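# Pack three fish from the belt into a can

## Task

Take three fish off the belt and place them in the open can so that every fish is entirely within the can, with the can still standing upright when you finish.

## Robot and tools

ROBOT. Two arms on the table edge: left_arm with a five-finger left hand (a mirror of the right one) and right_arm with a five-finger right hand. Calibrated bases in the scene frame: left_arm (-0.038, +0.350, 0) m, right_arm (-0.020, -0.358, 0) m, both turned only slightly about z. A two-camera stand is fixed behind the arms. Loose objects may occasionally get a small shove from outside.

FRAMES. Scene frame: origin at table-top height, halfway between the nominal bases; +x points out over the table, +y toward left_arm, +z up. Image sides do not match arm names. Reported end_effector_position (metres) and end_effector_quat_wxyz use this frame and may be a few cm off, more at long reach. Each arm also has a hand point: 0.15 m out from the wrist flange along the fingers and 0.05 m in front of the palm. Its +z runs along the straight fingers, +y out of the palm; +x runs across the palm away from the thumb on the right hand and toward the thumb on the left hand. Straight fingertips reach 0.06 to 0.07 m past the point, with finger centre lines 0.06 m behind it along -y. A rigid bracket on the little-finger side of the wrist sticks out up to 0.10 m and can strike things.

ONE ROW = 28 numbers, all in [-1, 1], always for both arms: left dx, dy, dz, rx, ry, rz; left hand little, ring, middle, index, thumb_bend, thumb_turn, force_limit, speed; then the same 14 for the right arm. The six pose numbers are an offset, not a pose: they count from that arm's Hand target as it stood when the action (or move) began, along that Hand target's own axes, with 1.0 = 0.6 m or 180 degrees; rx, ry, rz form one rotation vector. Six zeros re-request the current Hand target. The hand numbers are absolute targets: fingers and thumb_bend +1 straight, -1 curled; thumb_turn +1 beside the palm, -1 opposite the fingers. force_limit runs linearly from about 0 N at -1 to 10 N at +1 (15 N for the two thumb motors); speed rises from near zero at -1 to full at +0.48 and stays full above. No value means unchanged: to keep a hand as it is, resend the eight numbers last executed for it (if none yet in this scene, use its hand_measured plus hand_force_limit and hand_speed). For a soft grip close with speed -0.94 or less. With the thumb fully turned in, the hand holds items about 0.035 to 0.065 m thick.

TOOLS.
execute_actions(actions, cameras): actions is a list of actions; each action is up to 15 rows, one per 1/30 s step, the last row held if fewer. Every row counts from the start pose of its action. An empty list returns state plus all camera images; cameras takes names, ["all"] or [].
move(target, speed, blend, blocking, cameras): target is one 28-number row or a list of up to 15; every row counts from the Hand targets at the call's start, not from the previous row. Paths are straight lines, shared end time, capped at 10 s. speed in m/s, 0.002 to 4.3, default 0.25 (turning limited to twice it in rad/s), one value or one per target. blend in metres rounds corners; 0 stops at each. Hand numbers of later targets are sent on arrival. blocking=false returns after about 0.5 s while motion continues. Moves do not avoid obstacles or the other arm.
wait(seconds 0 to 10): runs the scene holding the last commands.
stop(): brakes the running move.
zoom_image(camera, region [x0, y0, x1, y1] pixels, each side at most 504) on the newest image of cam_head_left, cam_head_right, cam_high, cam_low, cam_left_wrist or cam_right_wrist (all 896x504).
show_instructions(): shows reference pages.
finished_scene(scene): ends the current scene; give its number; irreversible.

RESULTS. Per arm: Hand target (the commanded pose after a clip that keeps orientation within 40 degrees of the measured one; next offsets start from it), end_effector pose, joint positions, velocities and torques, motor temperatures, and hand data: hand_measured (positions on the command scale), hand_stopped_by (moving, target, force, stalled, fault), hand_load_n (fingertip force, positive pushing open; a drop near 0 means a lost grip), hand_force_limit, hand_speed. A move adds a move: line ending in done, off_target, moving, held or fault, with limits=paced (pose clipped) or limits=held (steps withheld). The hand often rests 1 to 3 cm, sometimes 5 cm, below the commanded pose; sending the remaining distance as an offset corrects this.

CAUTIONS. Do not let a fish or the can fall off the table or be left off it; do not drop or release anything still moving; avoid fast contacts, hard presses on the table or can, and any contact between the two hands or arms. Keep the can upright. Do not overload fingers with twisting, pulling or fast swings. Keep paths away from an arm's own base. Holding loads or stretching out heats motors; at 100 °C the arm collapses for a while, and a MOTOR HOT line warns from 85 °C. To stop pushing against something, command the target back past the hand point.

Each tool is called after "Call:" as name(argument=value, ...), one argument or row to a line, values as JSON.

Reference images:

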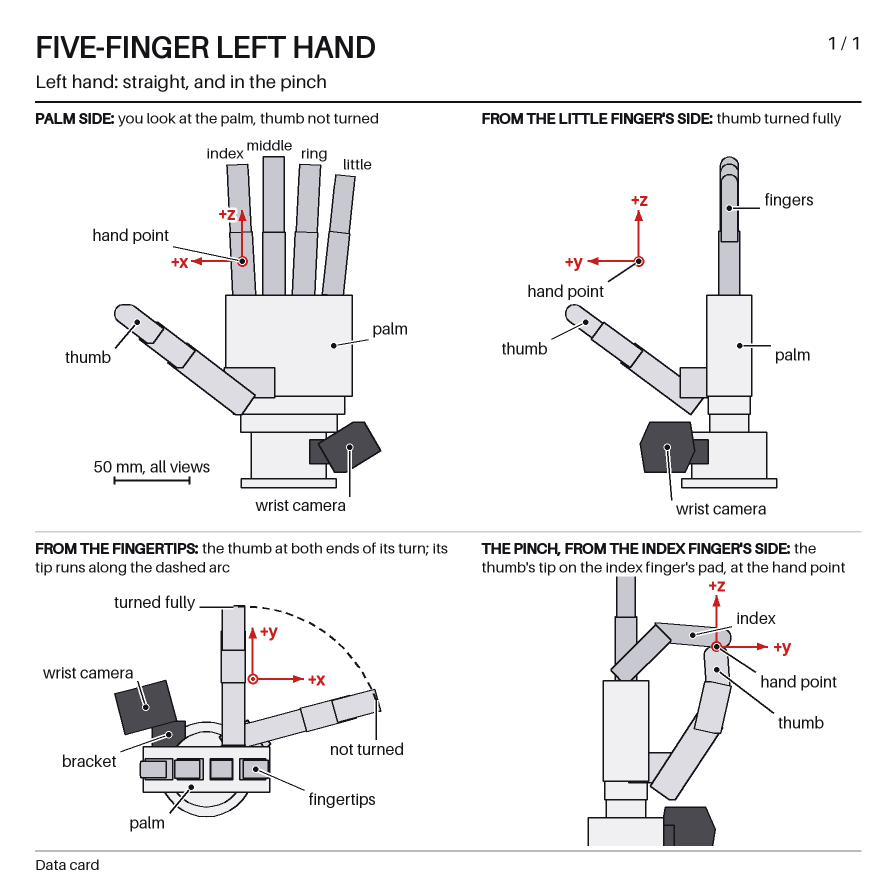

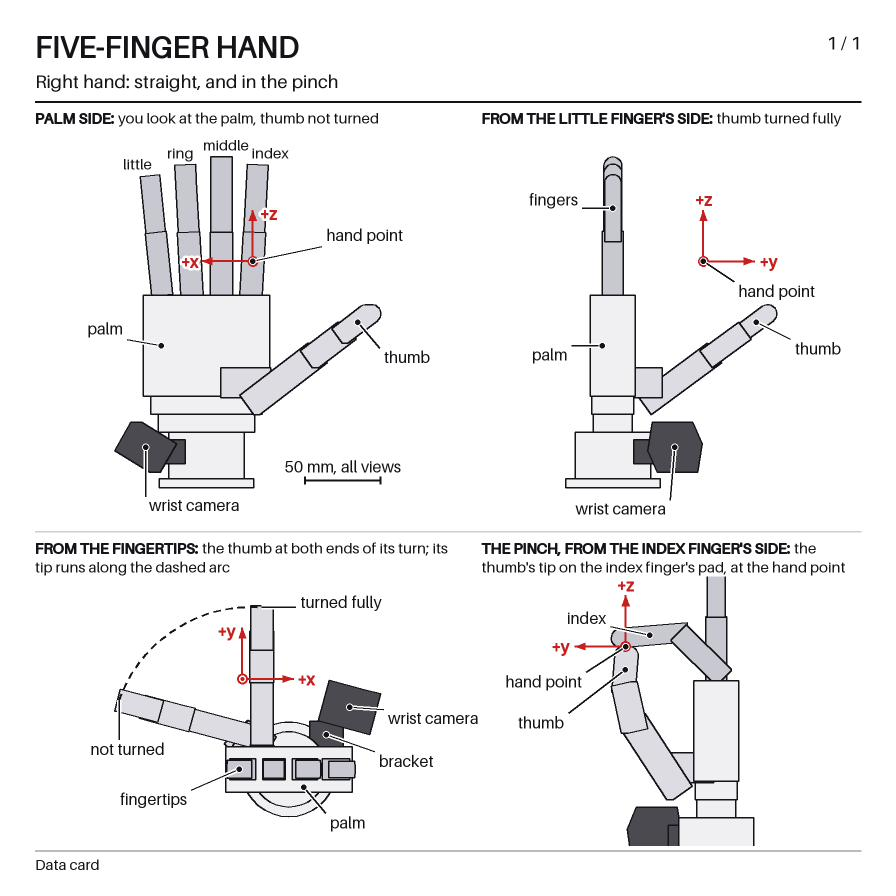

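## Session

Call:
execute_actions(
  actions=[],
)

Scene clock: 0.00 s.
left_arm: end_effector_position=(+0.1046, +0.0557, +0.2225) hand_measured=(+1.000, +1.000, +1.000, +1.000, +1.000, +1.000) hand_load_n=(+0.5, +0.0, +0.0, +0.0, +0.0, +0.0) hand_stopped_by=(target, target, target, target, target, target) hand_force_limit=0.00 hand_speed=-0.80 end_effector_quat_wxyz=(+0.056, +0.615, +0.775, -0.132) | right_arm: end_effector_position=(+0.6244, -0.2460, +0.1549) hand_measured=(+1.000, +1.000, +1.000, +1.000, +1.000, +1.000) hand_load_n=(+0.0, +0.0, +0.0, +0.0, +0.0, +0.0) hand_stopped_by=(target, target, target, target, target, target) hand_force_limit=0.00 hand_speed=-0.80 end_effector_quat_wxyz=(-0.041, +0.930, -0.346, +0.120)
Joint positions: left_arm=[-1.187 1.08 1.08 -1.336 0.168 1.683] | right_arm=[0.266 2.096 2.111 -1.339 0.06 -0.655]
Joint velocities: within noise
Joint torques (N m): no reading
Motor temperatures (°C): left_arm=[25 30 33 24 23 22] | right_arm=[24 24 31 23 24 22]
Heat: left arm: hottest elbow 33 °C; right arm: hottest elbow 31 °C.
Hand target: left_arm +0.1070, +0.0495, +0.2313; +0.065, +0.615, +0.774, -0.137 | right_arm +0.6309, -0.2446, +0.1636; -0.047, +0.928, -0.346, +0.131
camera_calibration:
cam_left_wrist: T_world_to_cam=[[-0.996732, 0.0248459, 0.0768586, 0.0820575], [0.0498001, 0.938181, 0.342543, -0.147051], [-0.0635965, 0.345252, -0.936353, 0.313964], [0, 0, 0, 1]] pos_world=[0.10908, 0.027525, 0.338045]
cam_right_wrist: T_world_to_cam=[[-0.428583, -0.89677, -0.11009, 0.0652943], [-0.849529, 0.358495, 0.387016, 0.544726], [-0.307598, 0.259394, -0.915477, 0.508017], [0, 0, 0, 1]] pos_world=[0.64701, -0.268504, 0.261449]

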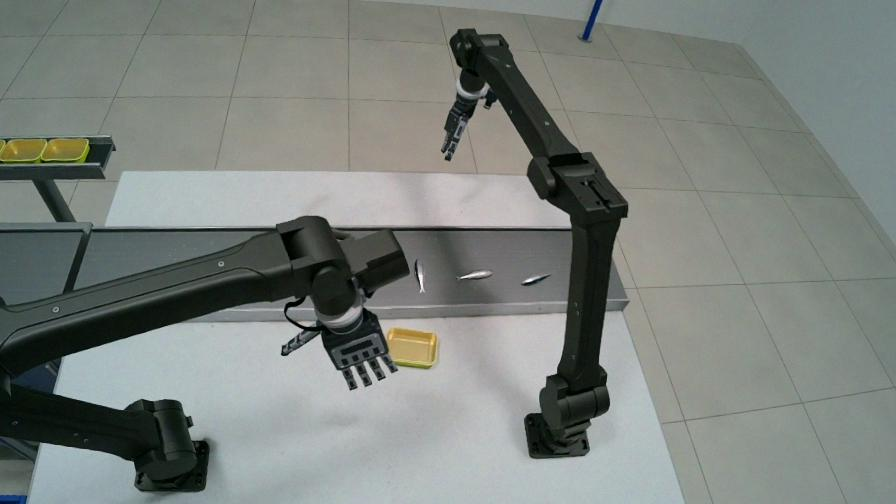

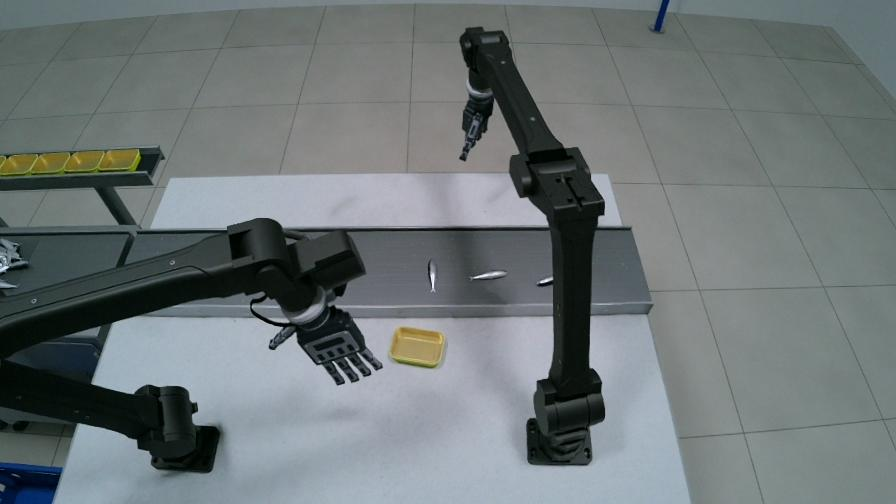

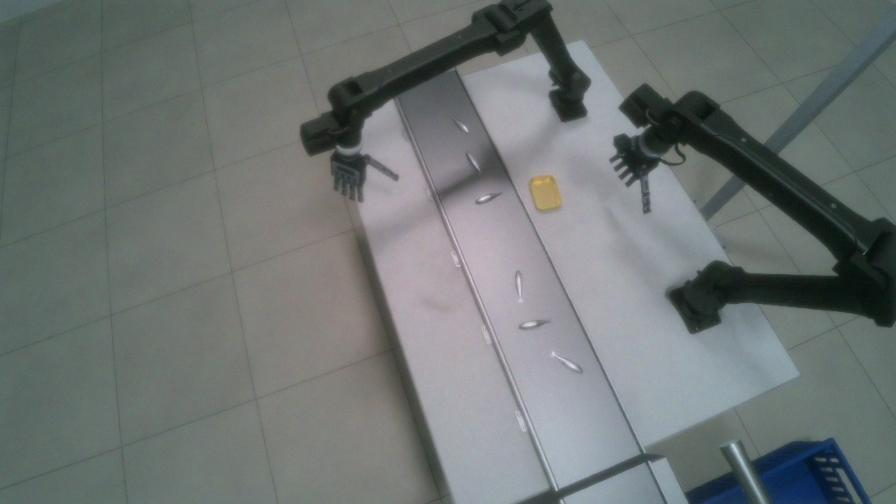

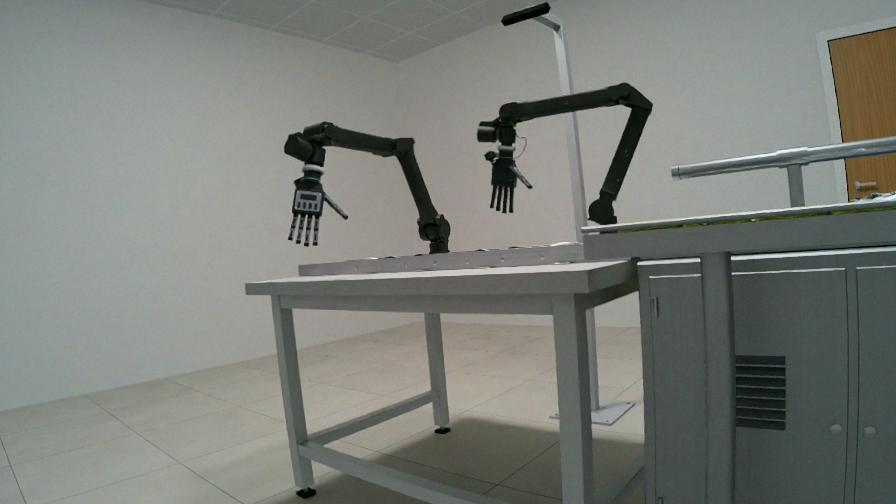

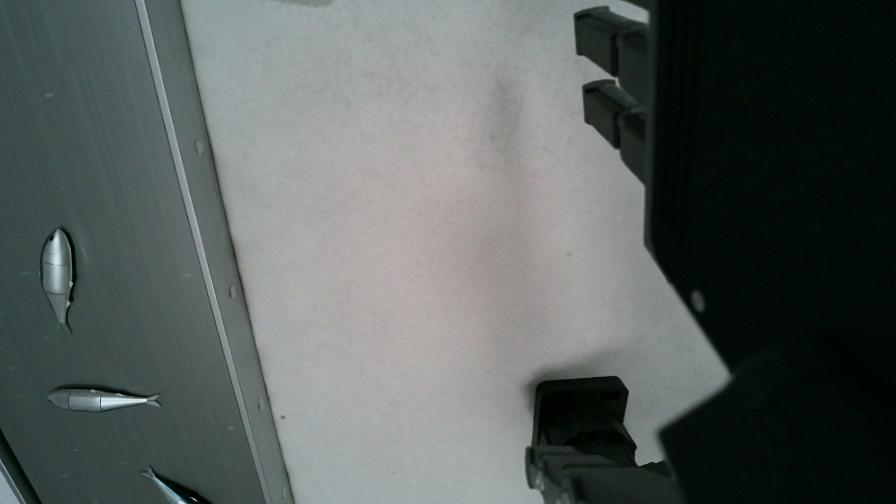

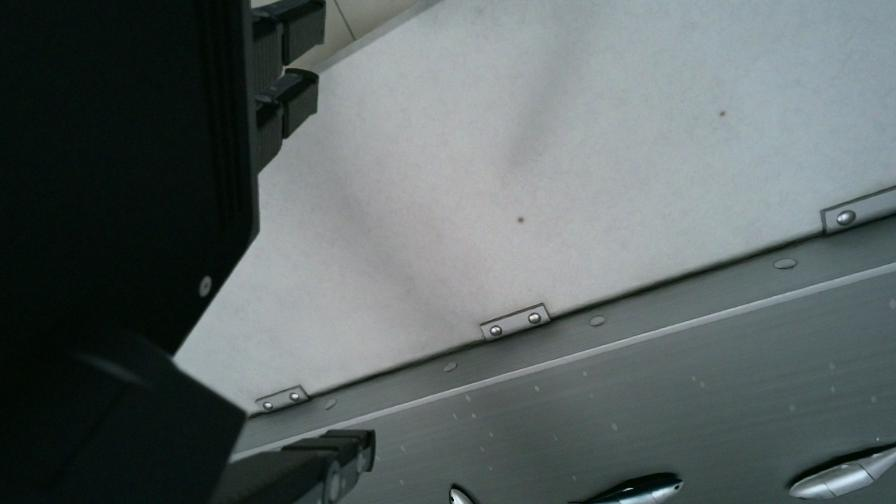

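Call:
move(
  target=[0.0513,0.4752,0.0617,-0.1525,-0.4801,-0.7182,-1,-1,0.05,0.05,0.4,-1,-0.4,-0.3,-0.375,0.2788,-0.1103,0.217,0.1288,0.1839,-1,-1,0.05,0.05,0.4,-1,-0.4,-0.3],
  speed=0.3,
  cameras=["all"],
)

Scene clock: 93.83 s.
left_arm: end_effector_position=(+0.3556, +0.1337, +0.1327) hand_measured=(-1.000, -1.000, +0.050, +0.050, +0.400, -1.000) hand_load_n=(+0.0, +0.0, +0.0, +0.0, +0.0, +0.0) hand_stopped_by=(target, target, target, target, target, target) hand_force_limit=-0.40 hand_speed=-0.30 end_effector_quat_wxyz=(-0.420, +0.581, -0.644, +0.268) | right_arm: end_effector_position=(+0.3443, -0.2305, +0.1459) hand_measured=(-1.000, -1.000, +0.050, +0.050, +0.400, -1.000) hand_load_n=(+0.0, +0.0, +0.0, +0.0, +0.0, +0.0) hand_stopped_by=(target, target, target, target, target, target) hand_force_limit=-0.40 hand_speed=-0.30 end_effector_quat_wxyz=(-0.301, +0.687, -0.530, +0.395)
Joint positions: left_arm=[-0.692 1.197 0.736 -0.28 -0.728 -0.278] | right_arm=[0.52 0.882 0.552 -0.253 0.401 -0.01]
Joint torques (N m): left_arm=[2.14 -7.3 11.95 0.76 -0.54 -0.01] | right_arm=[0.56 -3.19 9.57 2.56 0.37 0.2]
Motor temperatures (°C): left_arm=[25 31 47 25 23 22] | right_arm=[24 30 42 23 24 22]
Heat: left arm: hottest elbow 47 °C; right arm: hottest elbow 42 °C.
Hand target: left_arm +0.3735, +0.1263, +0.1499; +0.423, -0.589, +0.631, -0.277 | right_arm +0.3439, -0.2236, +0.1502; -0.314, +0.682, -0.529, +0.396
Off the commanded pose: left_arm 0.026 m, 2 deg | right_arm 0.008 m, 2 deg.
move: off_target (left_arm)
camera_calibration:
cam_left_wrist: T_world_to_cam=[[0.509649, -0.411978, 0.755336, -0.23013], [-0.584436, -0.81005, -0.0474825, 0.309081], [0.631421, -0.417246, -0.653615, 0.0361966], [0, 0, 0, 1]] pos_world=[0.275068, 0.170665, 0.21216]
cam_right_wrist: T_world_to_cam=[[-0.4391, -0.491029, -0.752384, 0.148923], [-0.7087, 0.704018, -0.0458578, 0.398979], [0.552209, 0.513078, -0.657127, 0.134312], [0, 0, 0, 1]] pos_world=[0.27398, -0.276675, 0.218604]

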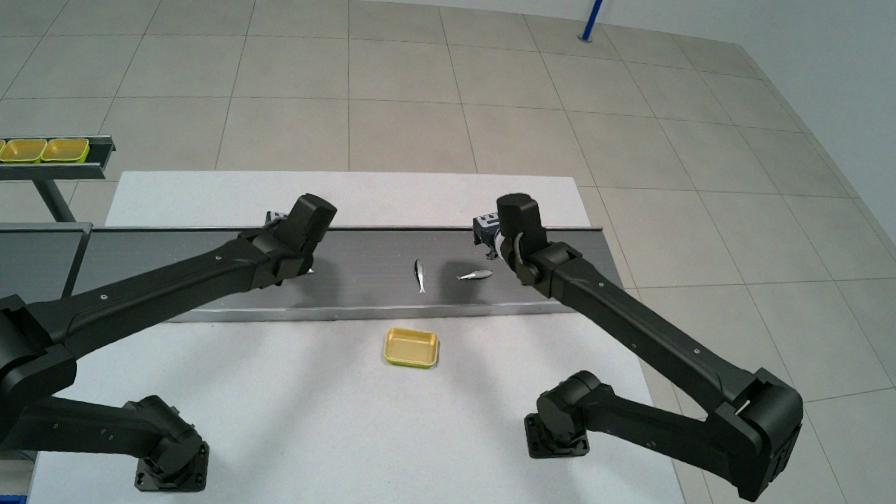

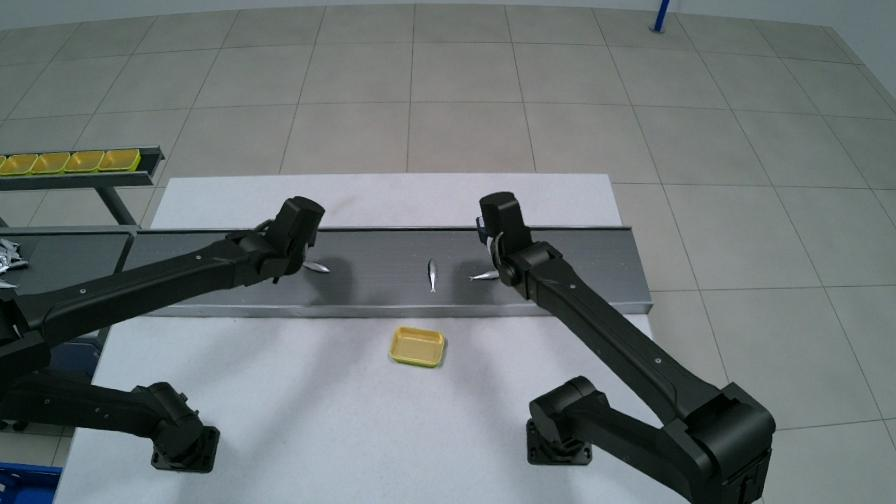

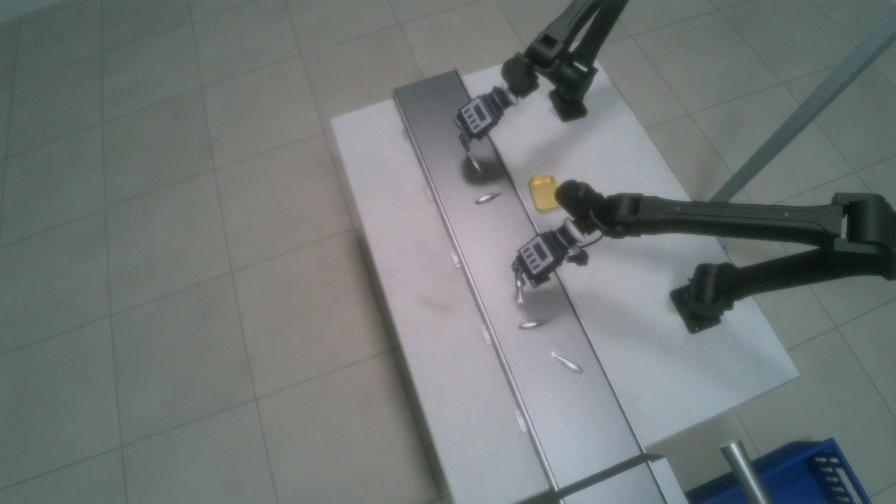

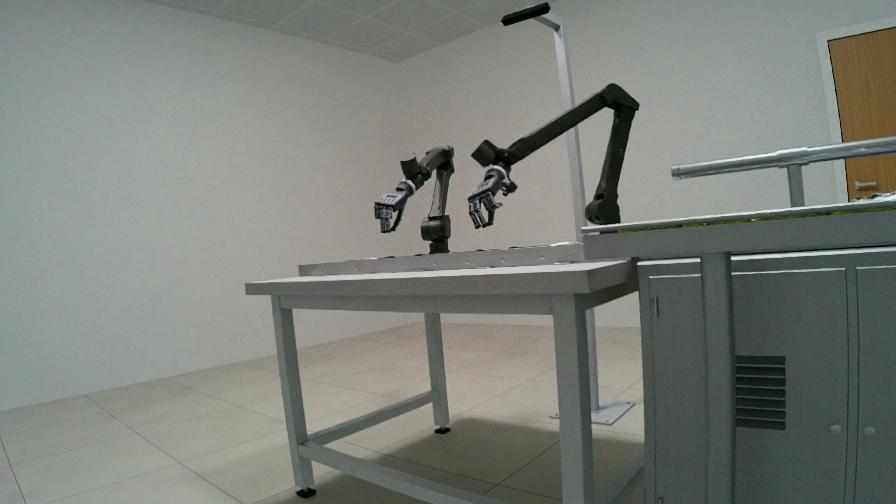

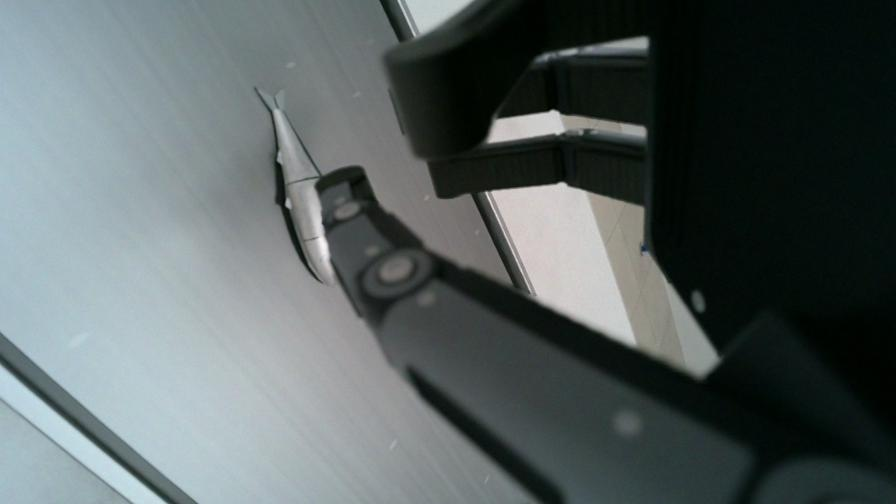

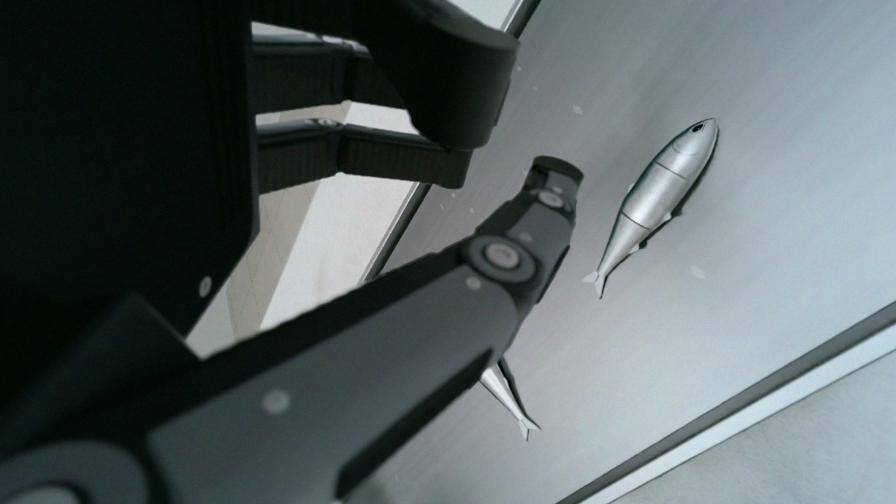

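Call:
move(
  target=[0.0245,0.1272,0.0585,0.0225,0.0918,0.053,-1,-1,0.05,0.05,0.4,-1,-0.4,-0.3,-0.0237,0.1233,0.0635,0.0046,-0.0188,-0.0109,-1,-1,0.05,0.05,0.4,-1,-0.4,-0.3],
  speed=0.12,
  cameras=["cam_left_wrist","cam_right_wrist","cam_head_left","cam_head_right"],
)

Scene clock: 125.43 s.
left_arm: end_effector_position=(+0.3648, +0.1221, +0.0757) hand_measured=(-1.000, -1.000, +0.050, +0.050, +0.400, -1.000) hand_load_n=(+0.0, +0.0, +0.0, +0.0, +0.0, +0.0) hand_stopped_by=(target, target, target, target, target, target) hand_force_limit=-0.40 hand_speed=-0.30 end_effector_quat_wxyz=(+0.369, -0.472, +0.718, -0.353) | right_arm: end_effector_position=(+0.3377, -0.2218, +0.0690) hand_measured=(-1.000, -1.000, +0.050, +0.050, +0.400, -1.000) hand_load_n=(+0.0, +0.0, +0.0, +0.0, +0.0, +0.0) hand_stopped_by=(target, target, target, target, target, target) hand_force_limit=-0.40 hand_speed=-0.30 end_effector_quat_wxyz=(-0.332, +0.700, -0.506, +0.380)
Joint positions: left_arm=[-0.584 1.268 0.561 0.169 -0.37 0.014] | right_arm=[0.509 1.005 0.369 0.095 0.313 -0.045]
Joint torques (N m): left_arm=[2.61 -7.41 6.89 2.07 0.02 0.16] | right_arm=[-2.02 -1.79 8.44 2.58 0.06 -0.07]
Heat: left arm: hottest elbow 47 °C; right arm: hottest elbow 42 °C.
Hand target: left_arm +0.3656, +0.1289, +0.0649; +0.370, -0.473, +0.721, -0.344 | right_arm +0.3405, -0.2274, +0.0661; -0.328, +0.700, -0.505, +0.385
Off the commanded pose: left_arm 0.013 m, 1 deg | right_arm 0.007 m, 1 deg.
move: off_target (left_arm)
camera_calibration:
cam_left_wrist: T_world_to_cam=[[0.332572, -0.521021, 0.786087, -0.12098], [-0.811917, -0.58223, -0.0424037, 0.357018], [0.479777, -0.624136, -0.616659, 0.0660288], [0, 0, 0, 1]] pos_world=[0.298424, 0.186044, 0.150957]
cam_right_wrist: T_world_to_cam=[[-0.385624, -0.500851, -0.774882, 0.073738], [-0.7622, 0.646204, -0.0383663, 0.389394], [0.519947, 0.57582, -0.630941, 0.106043], [0, 0, 0, 1]] pos_world=[0.270095, -0.275758, 0.138984]
Images, in order (width x height): cam_head_left 896x504, cam_head_right 896x504, cam_left_wrist 896x504, cam_right_wrist 896x504.

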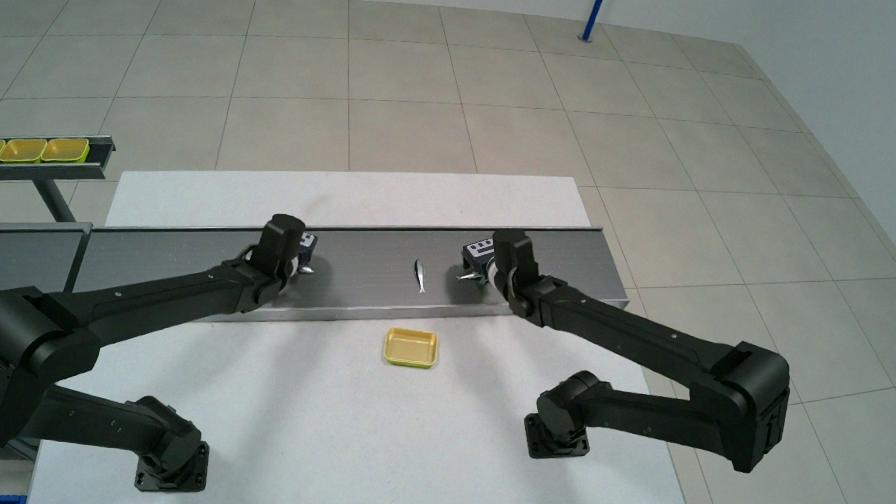

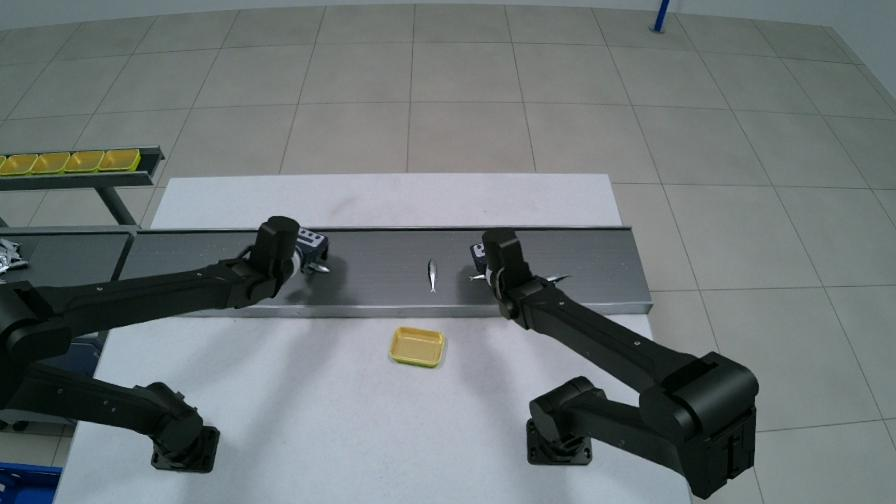

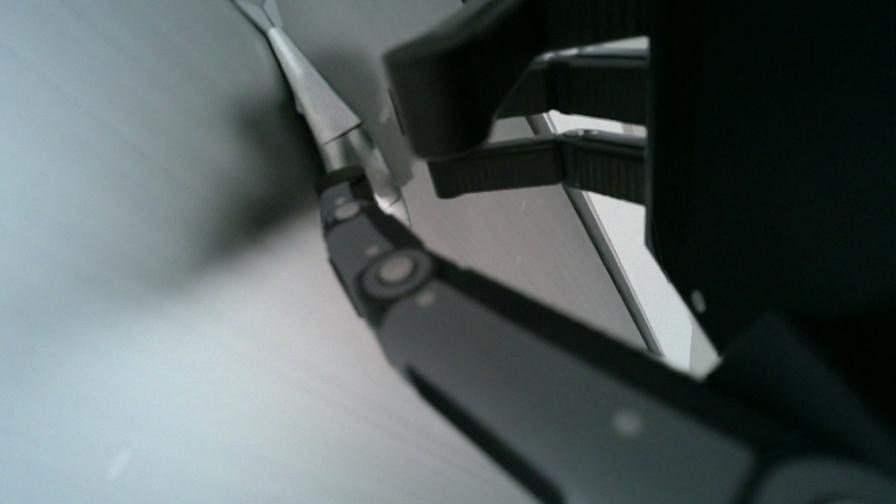

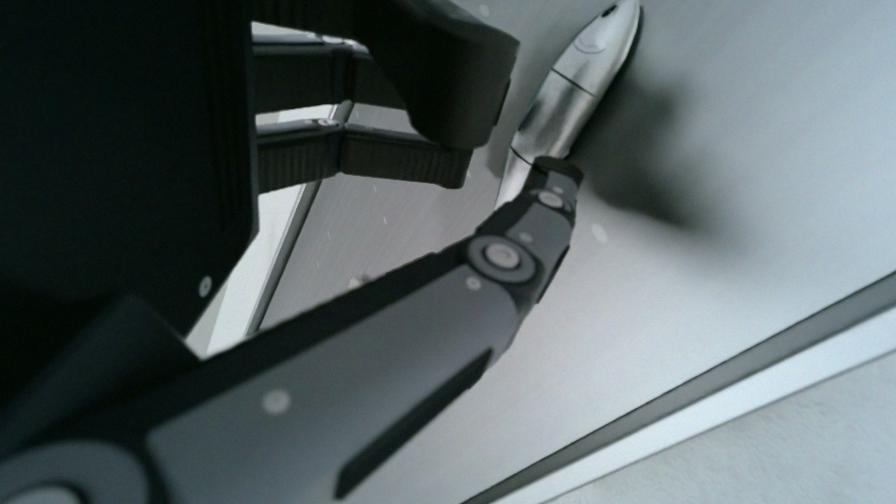

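Call:
move(
  target=[-0.0045,0.0177,0.015,0,0,0,-1,-1,0.05,0.05,0.4,-1,-0.4,-0.3,0.0075,0.0237,0.0137,0,0,0,-1,-1,0.05,0.05,0.4,-1,-0.4,-0.3],
  speed=0.05,
  cameras=["cam_left_wrist","cam_right_wrist"],
)

Scene clock: 151.57 s.
left_arm: end_effector_position=(+0.3694, +0.1258, +0.0641) hand_measured=(-1.000, -1.000, +0.050, +0.050, +0.400, -1.000) hand_load_n=(+0.0, +0.0, +0.0, +0.0, +0.0, +0.0) hand_stopped_by=(target, target, target, target, target, target) hand_force_limit=-0.40 hand_speed=-0.30 end_effector_quat_wxyz=(+0.370, -0.472, +0.718, -0.354) | right_arm: end_effector_position=(+0.3412, -0.2283, +0.0567) hand_measured=(-1.000, -1.000, +0.050, +0.050, +0.400, -1.000) hand_load_n=(+0.5, +0.0, -0.5, +0.0, +0.0, +0.0) hand_stopped_by=(target, target, target, target, target, target) hand_force_limit=-0.40 hand_speed=-0.30 end_effector_quat_wxyz=(-0.335, +0.698, -0.505, +0.382)
Joint positions: left_arm=[-0.566 1.303 0.547 0.225 -0.354 0.024] | right_arm=[0.479 1.045 0.343 0.174 0.287 -0.061]
Joint torques (N m): left_arm=[2.14 -7.41 6.48 2.13 0.02 0.18] | right_arm=[-2.08 -1.49 7.92 2.55 0.07 -0.09]
Heat: left arm: hottest elbow 45 °C; right arm: hottest elbow 43 °C.
Hand target: left_arm +0.3696, +0.1333, +0.0521; +0.370, -0.473, +0.721, -0.344 | right_arm +0.3420, -0.2351, +0.0508; -0.328, +0.700, -0.505, +0.385
Off the commanded pose: left_arm 0.014 m, 1 deg | right_arm 0.009 m, 1 deg.
move: off_target (left_arm)
camera_calibration:
cam_left_wrist: T_world_to_cam=[[0.330206, -0.520167, 0.787649, -0.110741], [-0.812229, -0.581704, -0.0436495, 0.362601], [0.480883, -0.625338, -0.614577, 0.0585739], [0, 0, 0, 1]] pos_world=[0.302915, 0.189951, 0.13905]
cam_right_wrist: T_world_to_cam=[[-0.379798, -0.498053, -0.779549, 0.0612295], [-0.762124, 0.646101, -0.0414855, 0.395927], [0.524329, 0.578357, -0.624966, 0.0989604], [0, 0, 0, 1]] pos_world=[0.273112, -0.282548, 0.126003]
Images, in order (width x height): cam_left_wrist 896x504, cam_right_wrist 896x504.

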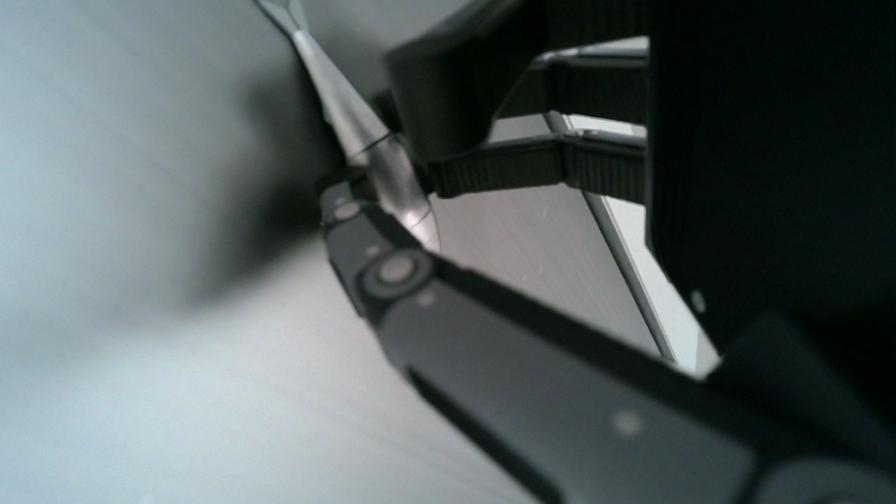

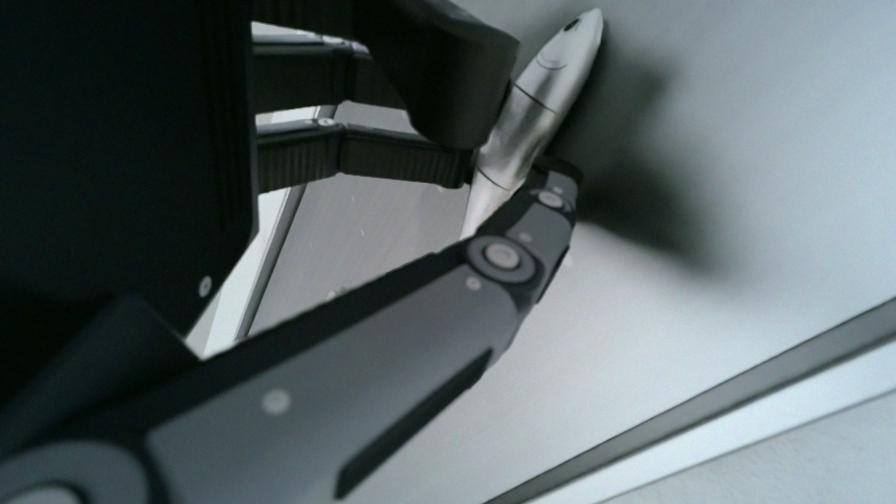

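Call:
move(
  target=[0,0,0,0,0,0,-1,-1,-0.4,-0.4,0.4,-1,-0.4,-0.92,0,0,0,0,0,0,-1,-1,-0.4,-0.4,0.4,-1,-0.4,-0.92],
  speed=0.05,
  cameras=["cam_left_wrist","cam_right_wrist"],
)

Scene clock: 162.80 s.
left_arm: end_effector_position=(+0.3700, +0.1257, +0.0644) hand_measured=(-1.000, -1.000, -0.150, -0.210, +0.402, -1.000) hand_load_n=(+0.0, +0.0, +0.5, +3.0, +4.5, -1.0) hand_stopped_by=(target, target, force, force, target, target) hand_force_limit=-0.40 hand_speed=-0.92 end_effector_quat_wxyz=(+0.371, -0.471, +0.717, -0.355) | right_arm: end_effector_position=(+0.3411, -0.2286, +0.0556) hand_measured=(-1.000, -1.000, -0.172, -0.314, +0.402, -1.000) hand_load_n=(+0.5, +0.0, +1.5, +3.0, +5.5, -1.0) hand_stopped_by=(target, target, force, force, target, target) hand_force_limit=-0.40 hand_speed=-0.92 end_effector_quat_wxyz=(-0.334, +0.699, -0.505, +0.382)
Joint positions: left_arm=[-0.566 1.304 0.547 0.228 -0.354 0.026] | right_arm=[0.478 1.048 0.343 0.174 0.286 -0.062]
Joint torques (N m): left_arm=[1.96 -7 6.48 1.98 -0.01 0.14] | right_arm=[-2.14 -1.85 7.84 2.54 0.06 -0.07]
Heat: left arm: hottest elbow 44 °C; right arm: hottest elbow 42 °C.
Hand target: left_arm +0.3696, +0.1334, +0.0523; +0.370, -0.473, +0.721, -0.345 | right_arm +0.3420, -0.2351, +0.0508; -0.328, +0.700, -0.505, +0.385
Off the commanded pose: left_arm 0.014 m, 1 deg | right_arm 0.008 m, 1 deg.
move: off_target (left_arm)
camera_calibration:
cam_left_wrist: T_world_to_cam=[[0.328124, -0.519817, 0.788749, -0.110662], [-0.812435, -0.581303, -0.0451244, 0.363064], [0.481959, -0.626001, -0.613057, 0.058033], [0, 0, 0, 1]] pos_world=[0.303307, 0.189855, 0.139245]
cam_right_wrist: T_world_to_cam=[[-0.381548, -0.499547, -0.777737, 0.0604013], [-0.76229, 0.645941, -0.0409226, 0.396103], [0.522814, 0.577247, -0.627257, 0.0988595], [0, 0, 0, 1]] pos_world=[0.273306, -0.282752, 0.125196]
Images, in order (width x height): cam_left_wrist 896x504, cam_right_wrist 896x504.

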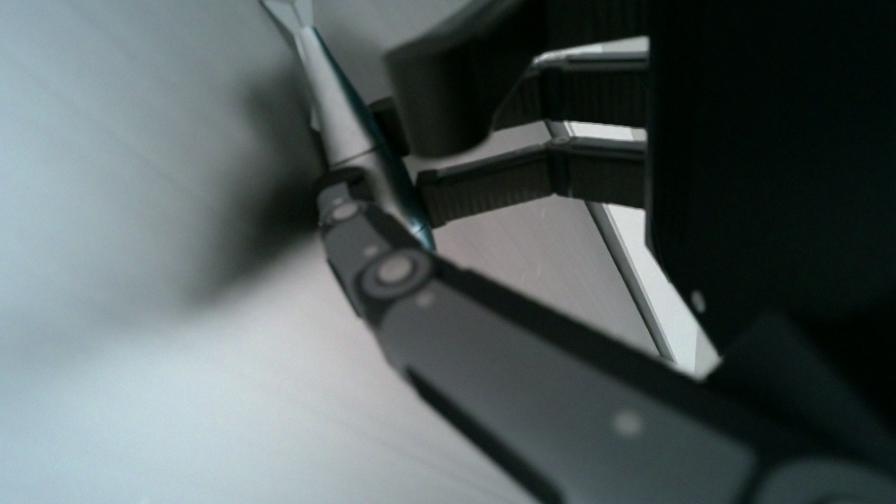

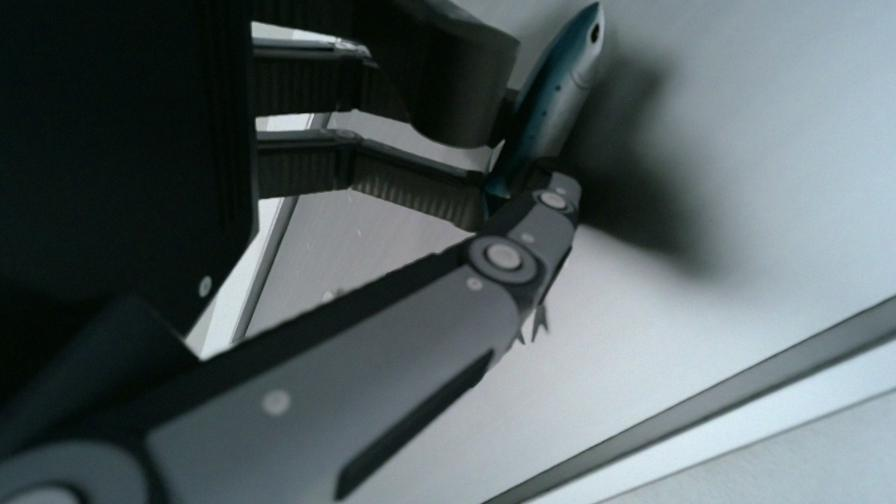

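Call:
move(
  target=[-0.0063,-0.0638,-0.0057,0,0,0,-1,-1,-0.4,-0.4,0.4,-1,-0.4,-0.92,0.0053,-0.0503,0.001,0,0,0,-1,-1,-0.4,-0.4,0.4,-1,-0.4,-0.92],
  speed=0.06,
)

Call:
move(
  target=[0,0,0,0,0,0,-1,-1,-0.45,-0.45,0.4,-1,-0.4,-0.92,0,0,0,0,0,0,-1,-1,-0.45,-0.45,0.4,-1,-0.4,-0.92],
  speed=0.06,
  cameras=["cam_left_wrist","cam_right_wrist"],
)

Scene clock: 179.20 s.
left_arm: end_effector_position=(+0.3640, +0.1310, +0.0611) hand_measured=(-1.000, -1.000, -0.150, -0.210, +0.400, -1.000) hand_load_n=(+0.5, +0.0, +0.0, +0.0, +0.5, +0.0) hand_stopped_by=(target, target, force, force, target, target) hand_force_limit=-0.40 hand_speed=-0.92 end_effector_quat_wxyz=(+0.359, -0.474, +0.734, -0.328) | right_arm: end_effector_position=(+0.3382, -0.2307, +0.0540) hand_measured=(-1.000, -1.000, -0.172, -0.314, +0.402, -1.000) hand_load_n=(+0.0, +0.0, +1.0, +2.5, +5.0, -1.0) hand_stopped_by=(target, target, force, force, target, target) hand_force_limit=-0.40 hand_speed=-0.92 end_effector_quat_wxyz=(-0.317, +0.710, -0.508, +0.372)
Joint positions: left_arm=[-0.563 1.294 0.573 0.125 -0.352 0.027] | right_arm=[0.475 1.045 0.366 0.103 0.284 -0.063]
Joint torques (N m): left_arm=[2.14 -10.29 10.8 1.01 0.01 0.17] | right_arm=[-1.96 -3.66 12.52 1.7 0.08 -0.09]
Heat: left arm: hottest elbow 44 °C; right arm: hottest elbow 41 °C.
Hand target: left_arm +0.3840, +0.1255, +0.0869; +0.370, -0.473, +0.722, -0.344 | right_arm +0.3569, -0.2297, +0.0769; -0.328, +0.700, -0.505, +0.385
Off the commanded pose: left_arm 0.033 m, 3 deg | right_arm 0.029 m, 2 deg.
move: off_target (left_arm, right_arm)

Scene clock: 179.70 s.
left_arm: end_effector_position=(+0.3638, +0.1314, +0.0607) hand_measured=(-1.000, -1.000, -0.194, -0.246, +0.402, -1.000) hand_load_n=(+0.0, +0.0, +3.5, +3.0, +7.5, +2.0) hand_stopped_by=(target, target, force, force, target, target) hand_force_limit=-0.40 hand_speed=-0.92 end_effector_quat_wxyz=(+0.359, -0.474, +0.734, -0.327) | right_arm: end_effector_position=(+0.3380, -0.2310, +0.0537) hand_measured=(-1.000, -1.000, -0.186, -0.328, +0.402, -1.000) hand_load_n=(+0.5, +0.0, +3.0, +3.0, +7.0, +0.0) hand_stopped_by=(target, target, force, force, target, target) hand_force_limit=-0.40 hand_speed=-0.92 end_effector_quat_wxyz=(-0.316, +0.710, -0.508, +0.371)
Joint positions: left_arm=[-0.562 1.294 0.573 0.123 -0.352 0.027] | right_arm=[0.475 1.045 0.366 0.101 0.284 -0.064]
Joint torques (N m): left_arm=[1.67 -10.58 10.69 0.87 -0.01 0.19] | right_arm=[-2.14 -3.78 12.53 1.61 0.07 -0.07]
Heat: left arm: hottest elbow 44 °C; right arm: hottest elbow 41 °C.
Hand target: left_arm +0.3841, +0.1256, +0.0869; +0.370, -0.474, +0.721, -0.344 | right_arm +0.3569, -0.2297, +0.0769; -0.328, +0.700, -0.505, +0.385
Off the commanded pose: left_arm 0.034 m, 3 deg | right_arm 0.030 m, 2 deg.
move: off_target (left_arm, right_arm)
camera_calibration:
cam_left_wrist: T_world_to_cam=[[0.373293, -0.549621, 0.747375, -0.112704], [-0.813823, -0.580748, -0.0206014, 0.360192], [0.445359, -0.60054, -0.664083, 0.0753641], [0, 0, 0, 1]] pos_world=[0.30164, 0.192495, 0.141701]
cam_right_wrist: T_world_to_cam=[[-0.41476, -0.514446, -0.750546, 0.062899], [-0.763496, 0.645487, -0.0205184, 0.394322], [0.495023, 0.564529, -0.660499, 0.108996], [0, 0, 0, 1]] pos_world=[0.273196, -0.283702, 0.127291]
Images, in order (width x height): cam_left_wrist 896x504, cam_right_wrist 896x504.

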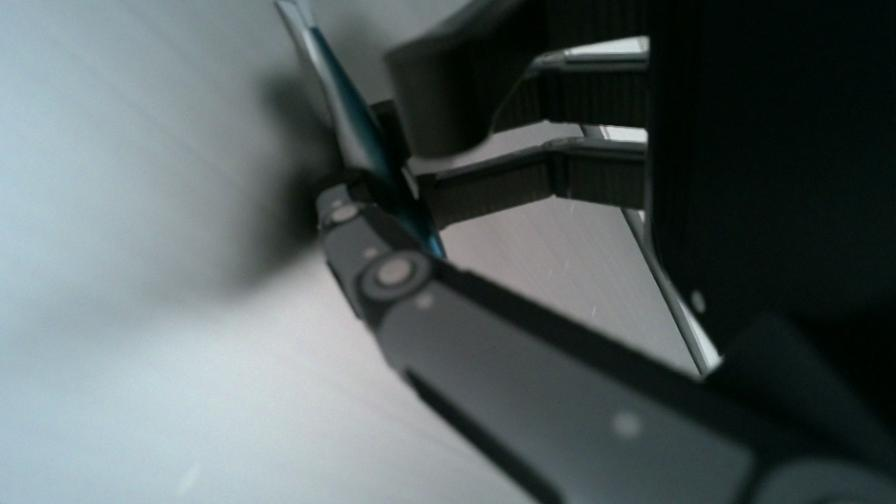

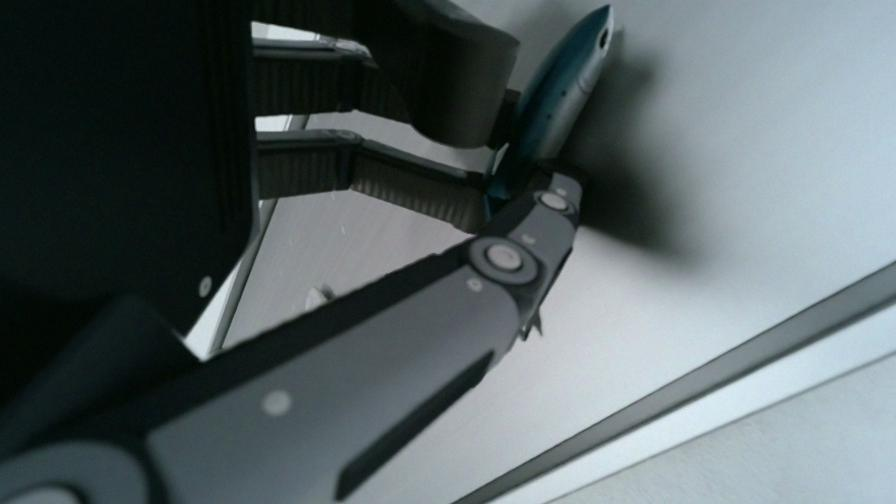

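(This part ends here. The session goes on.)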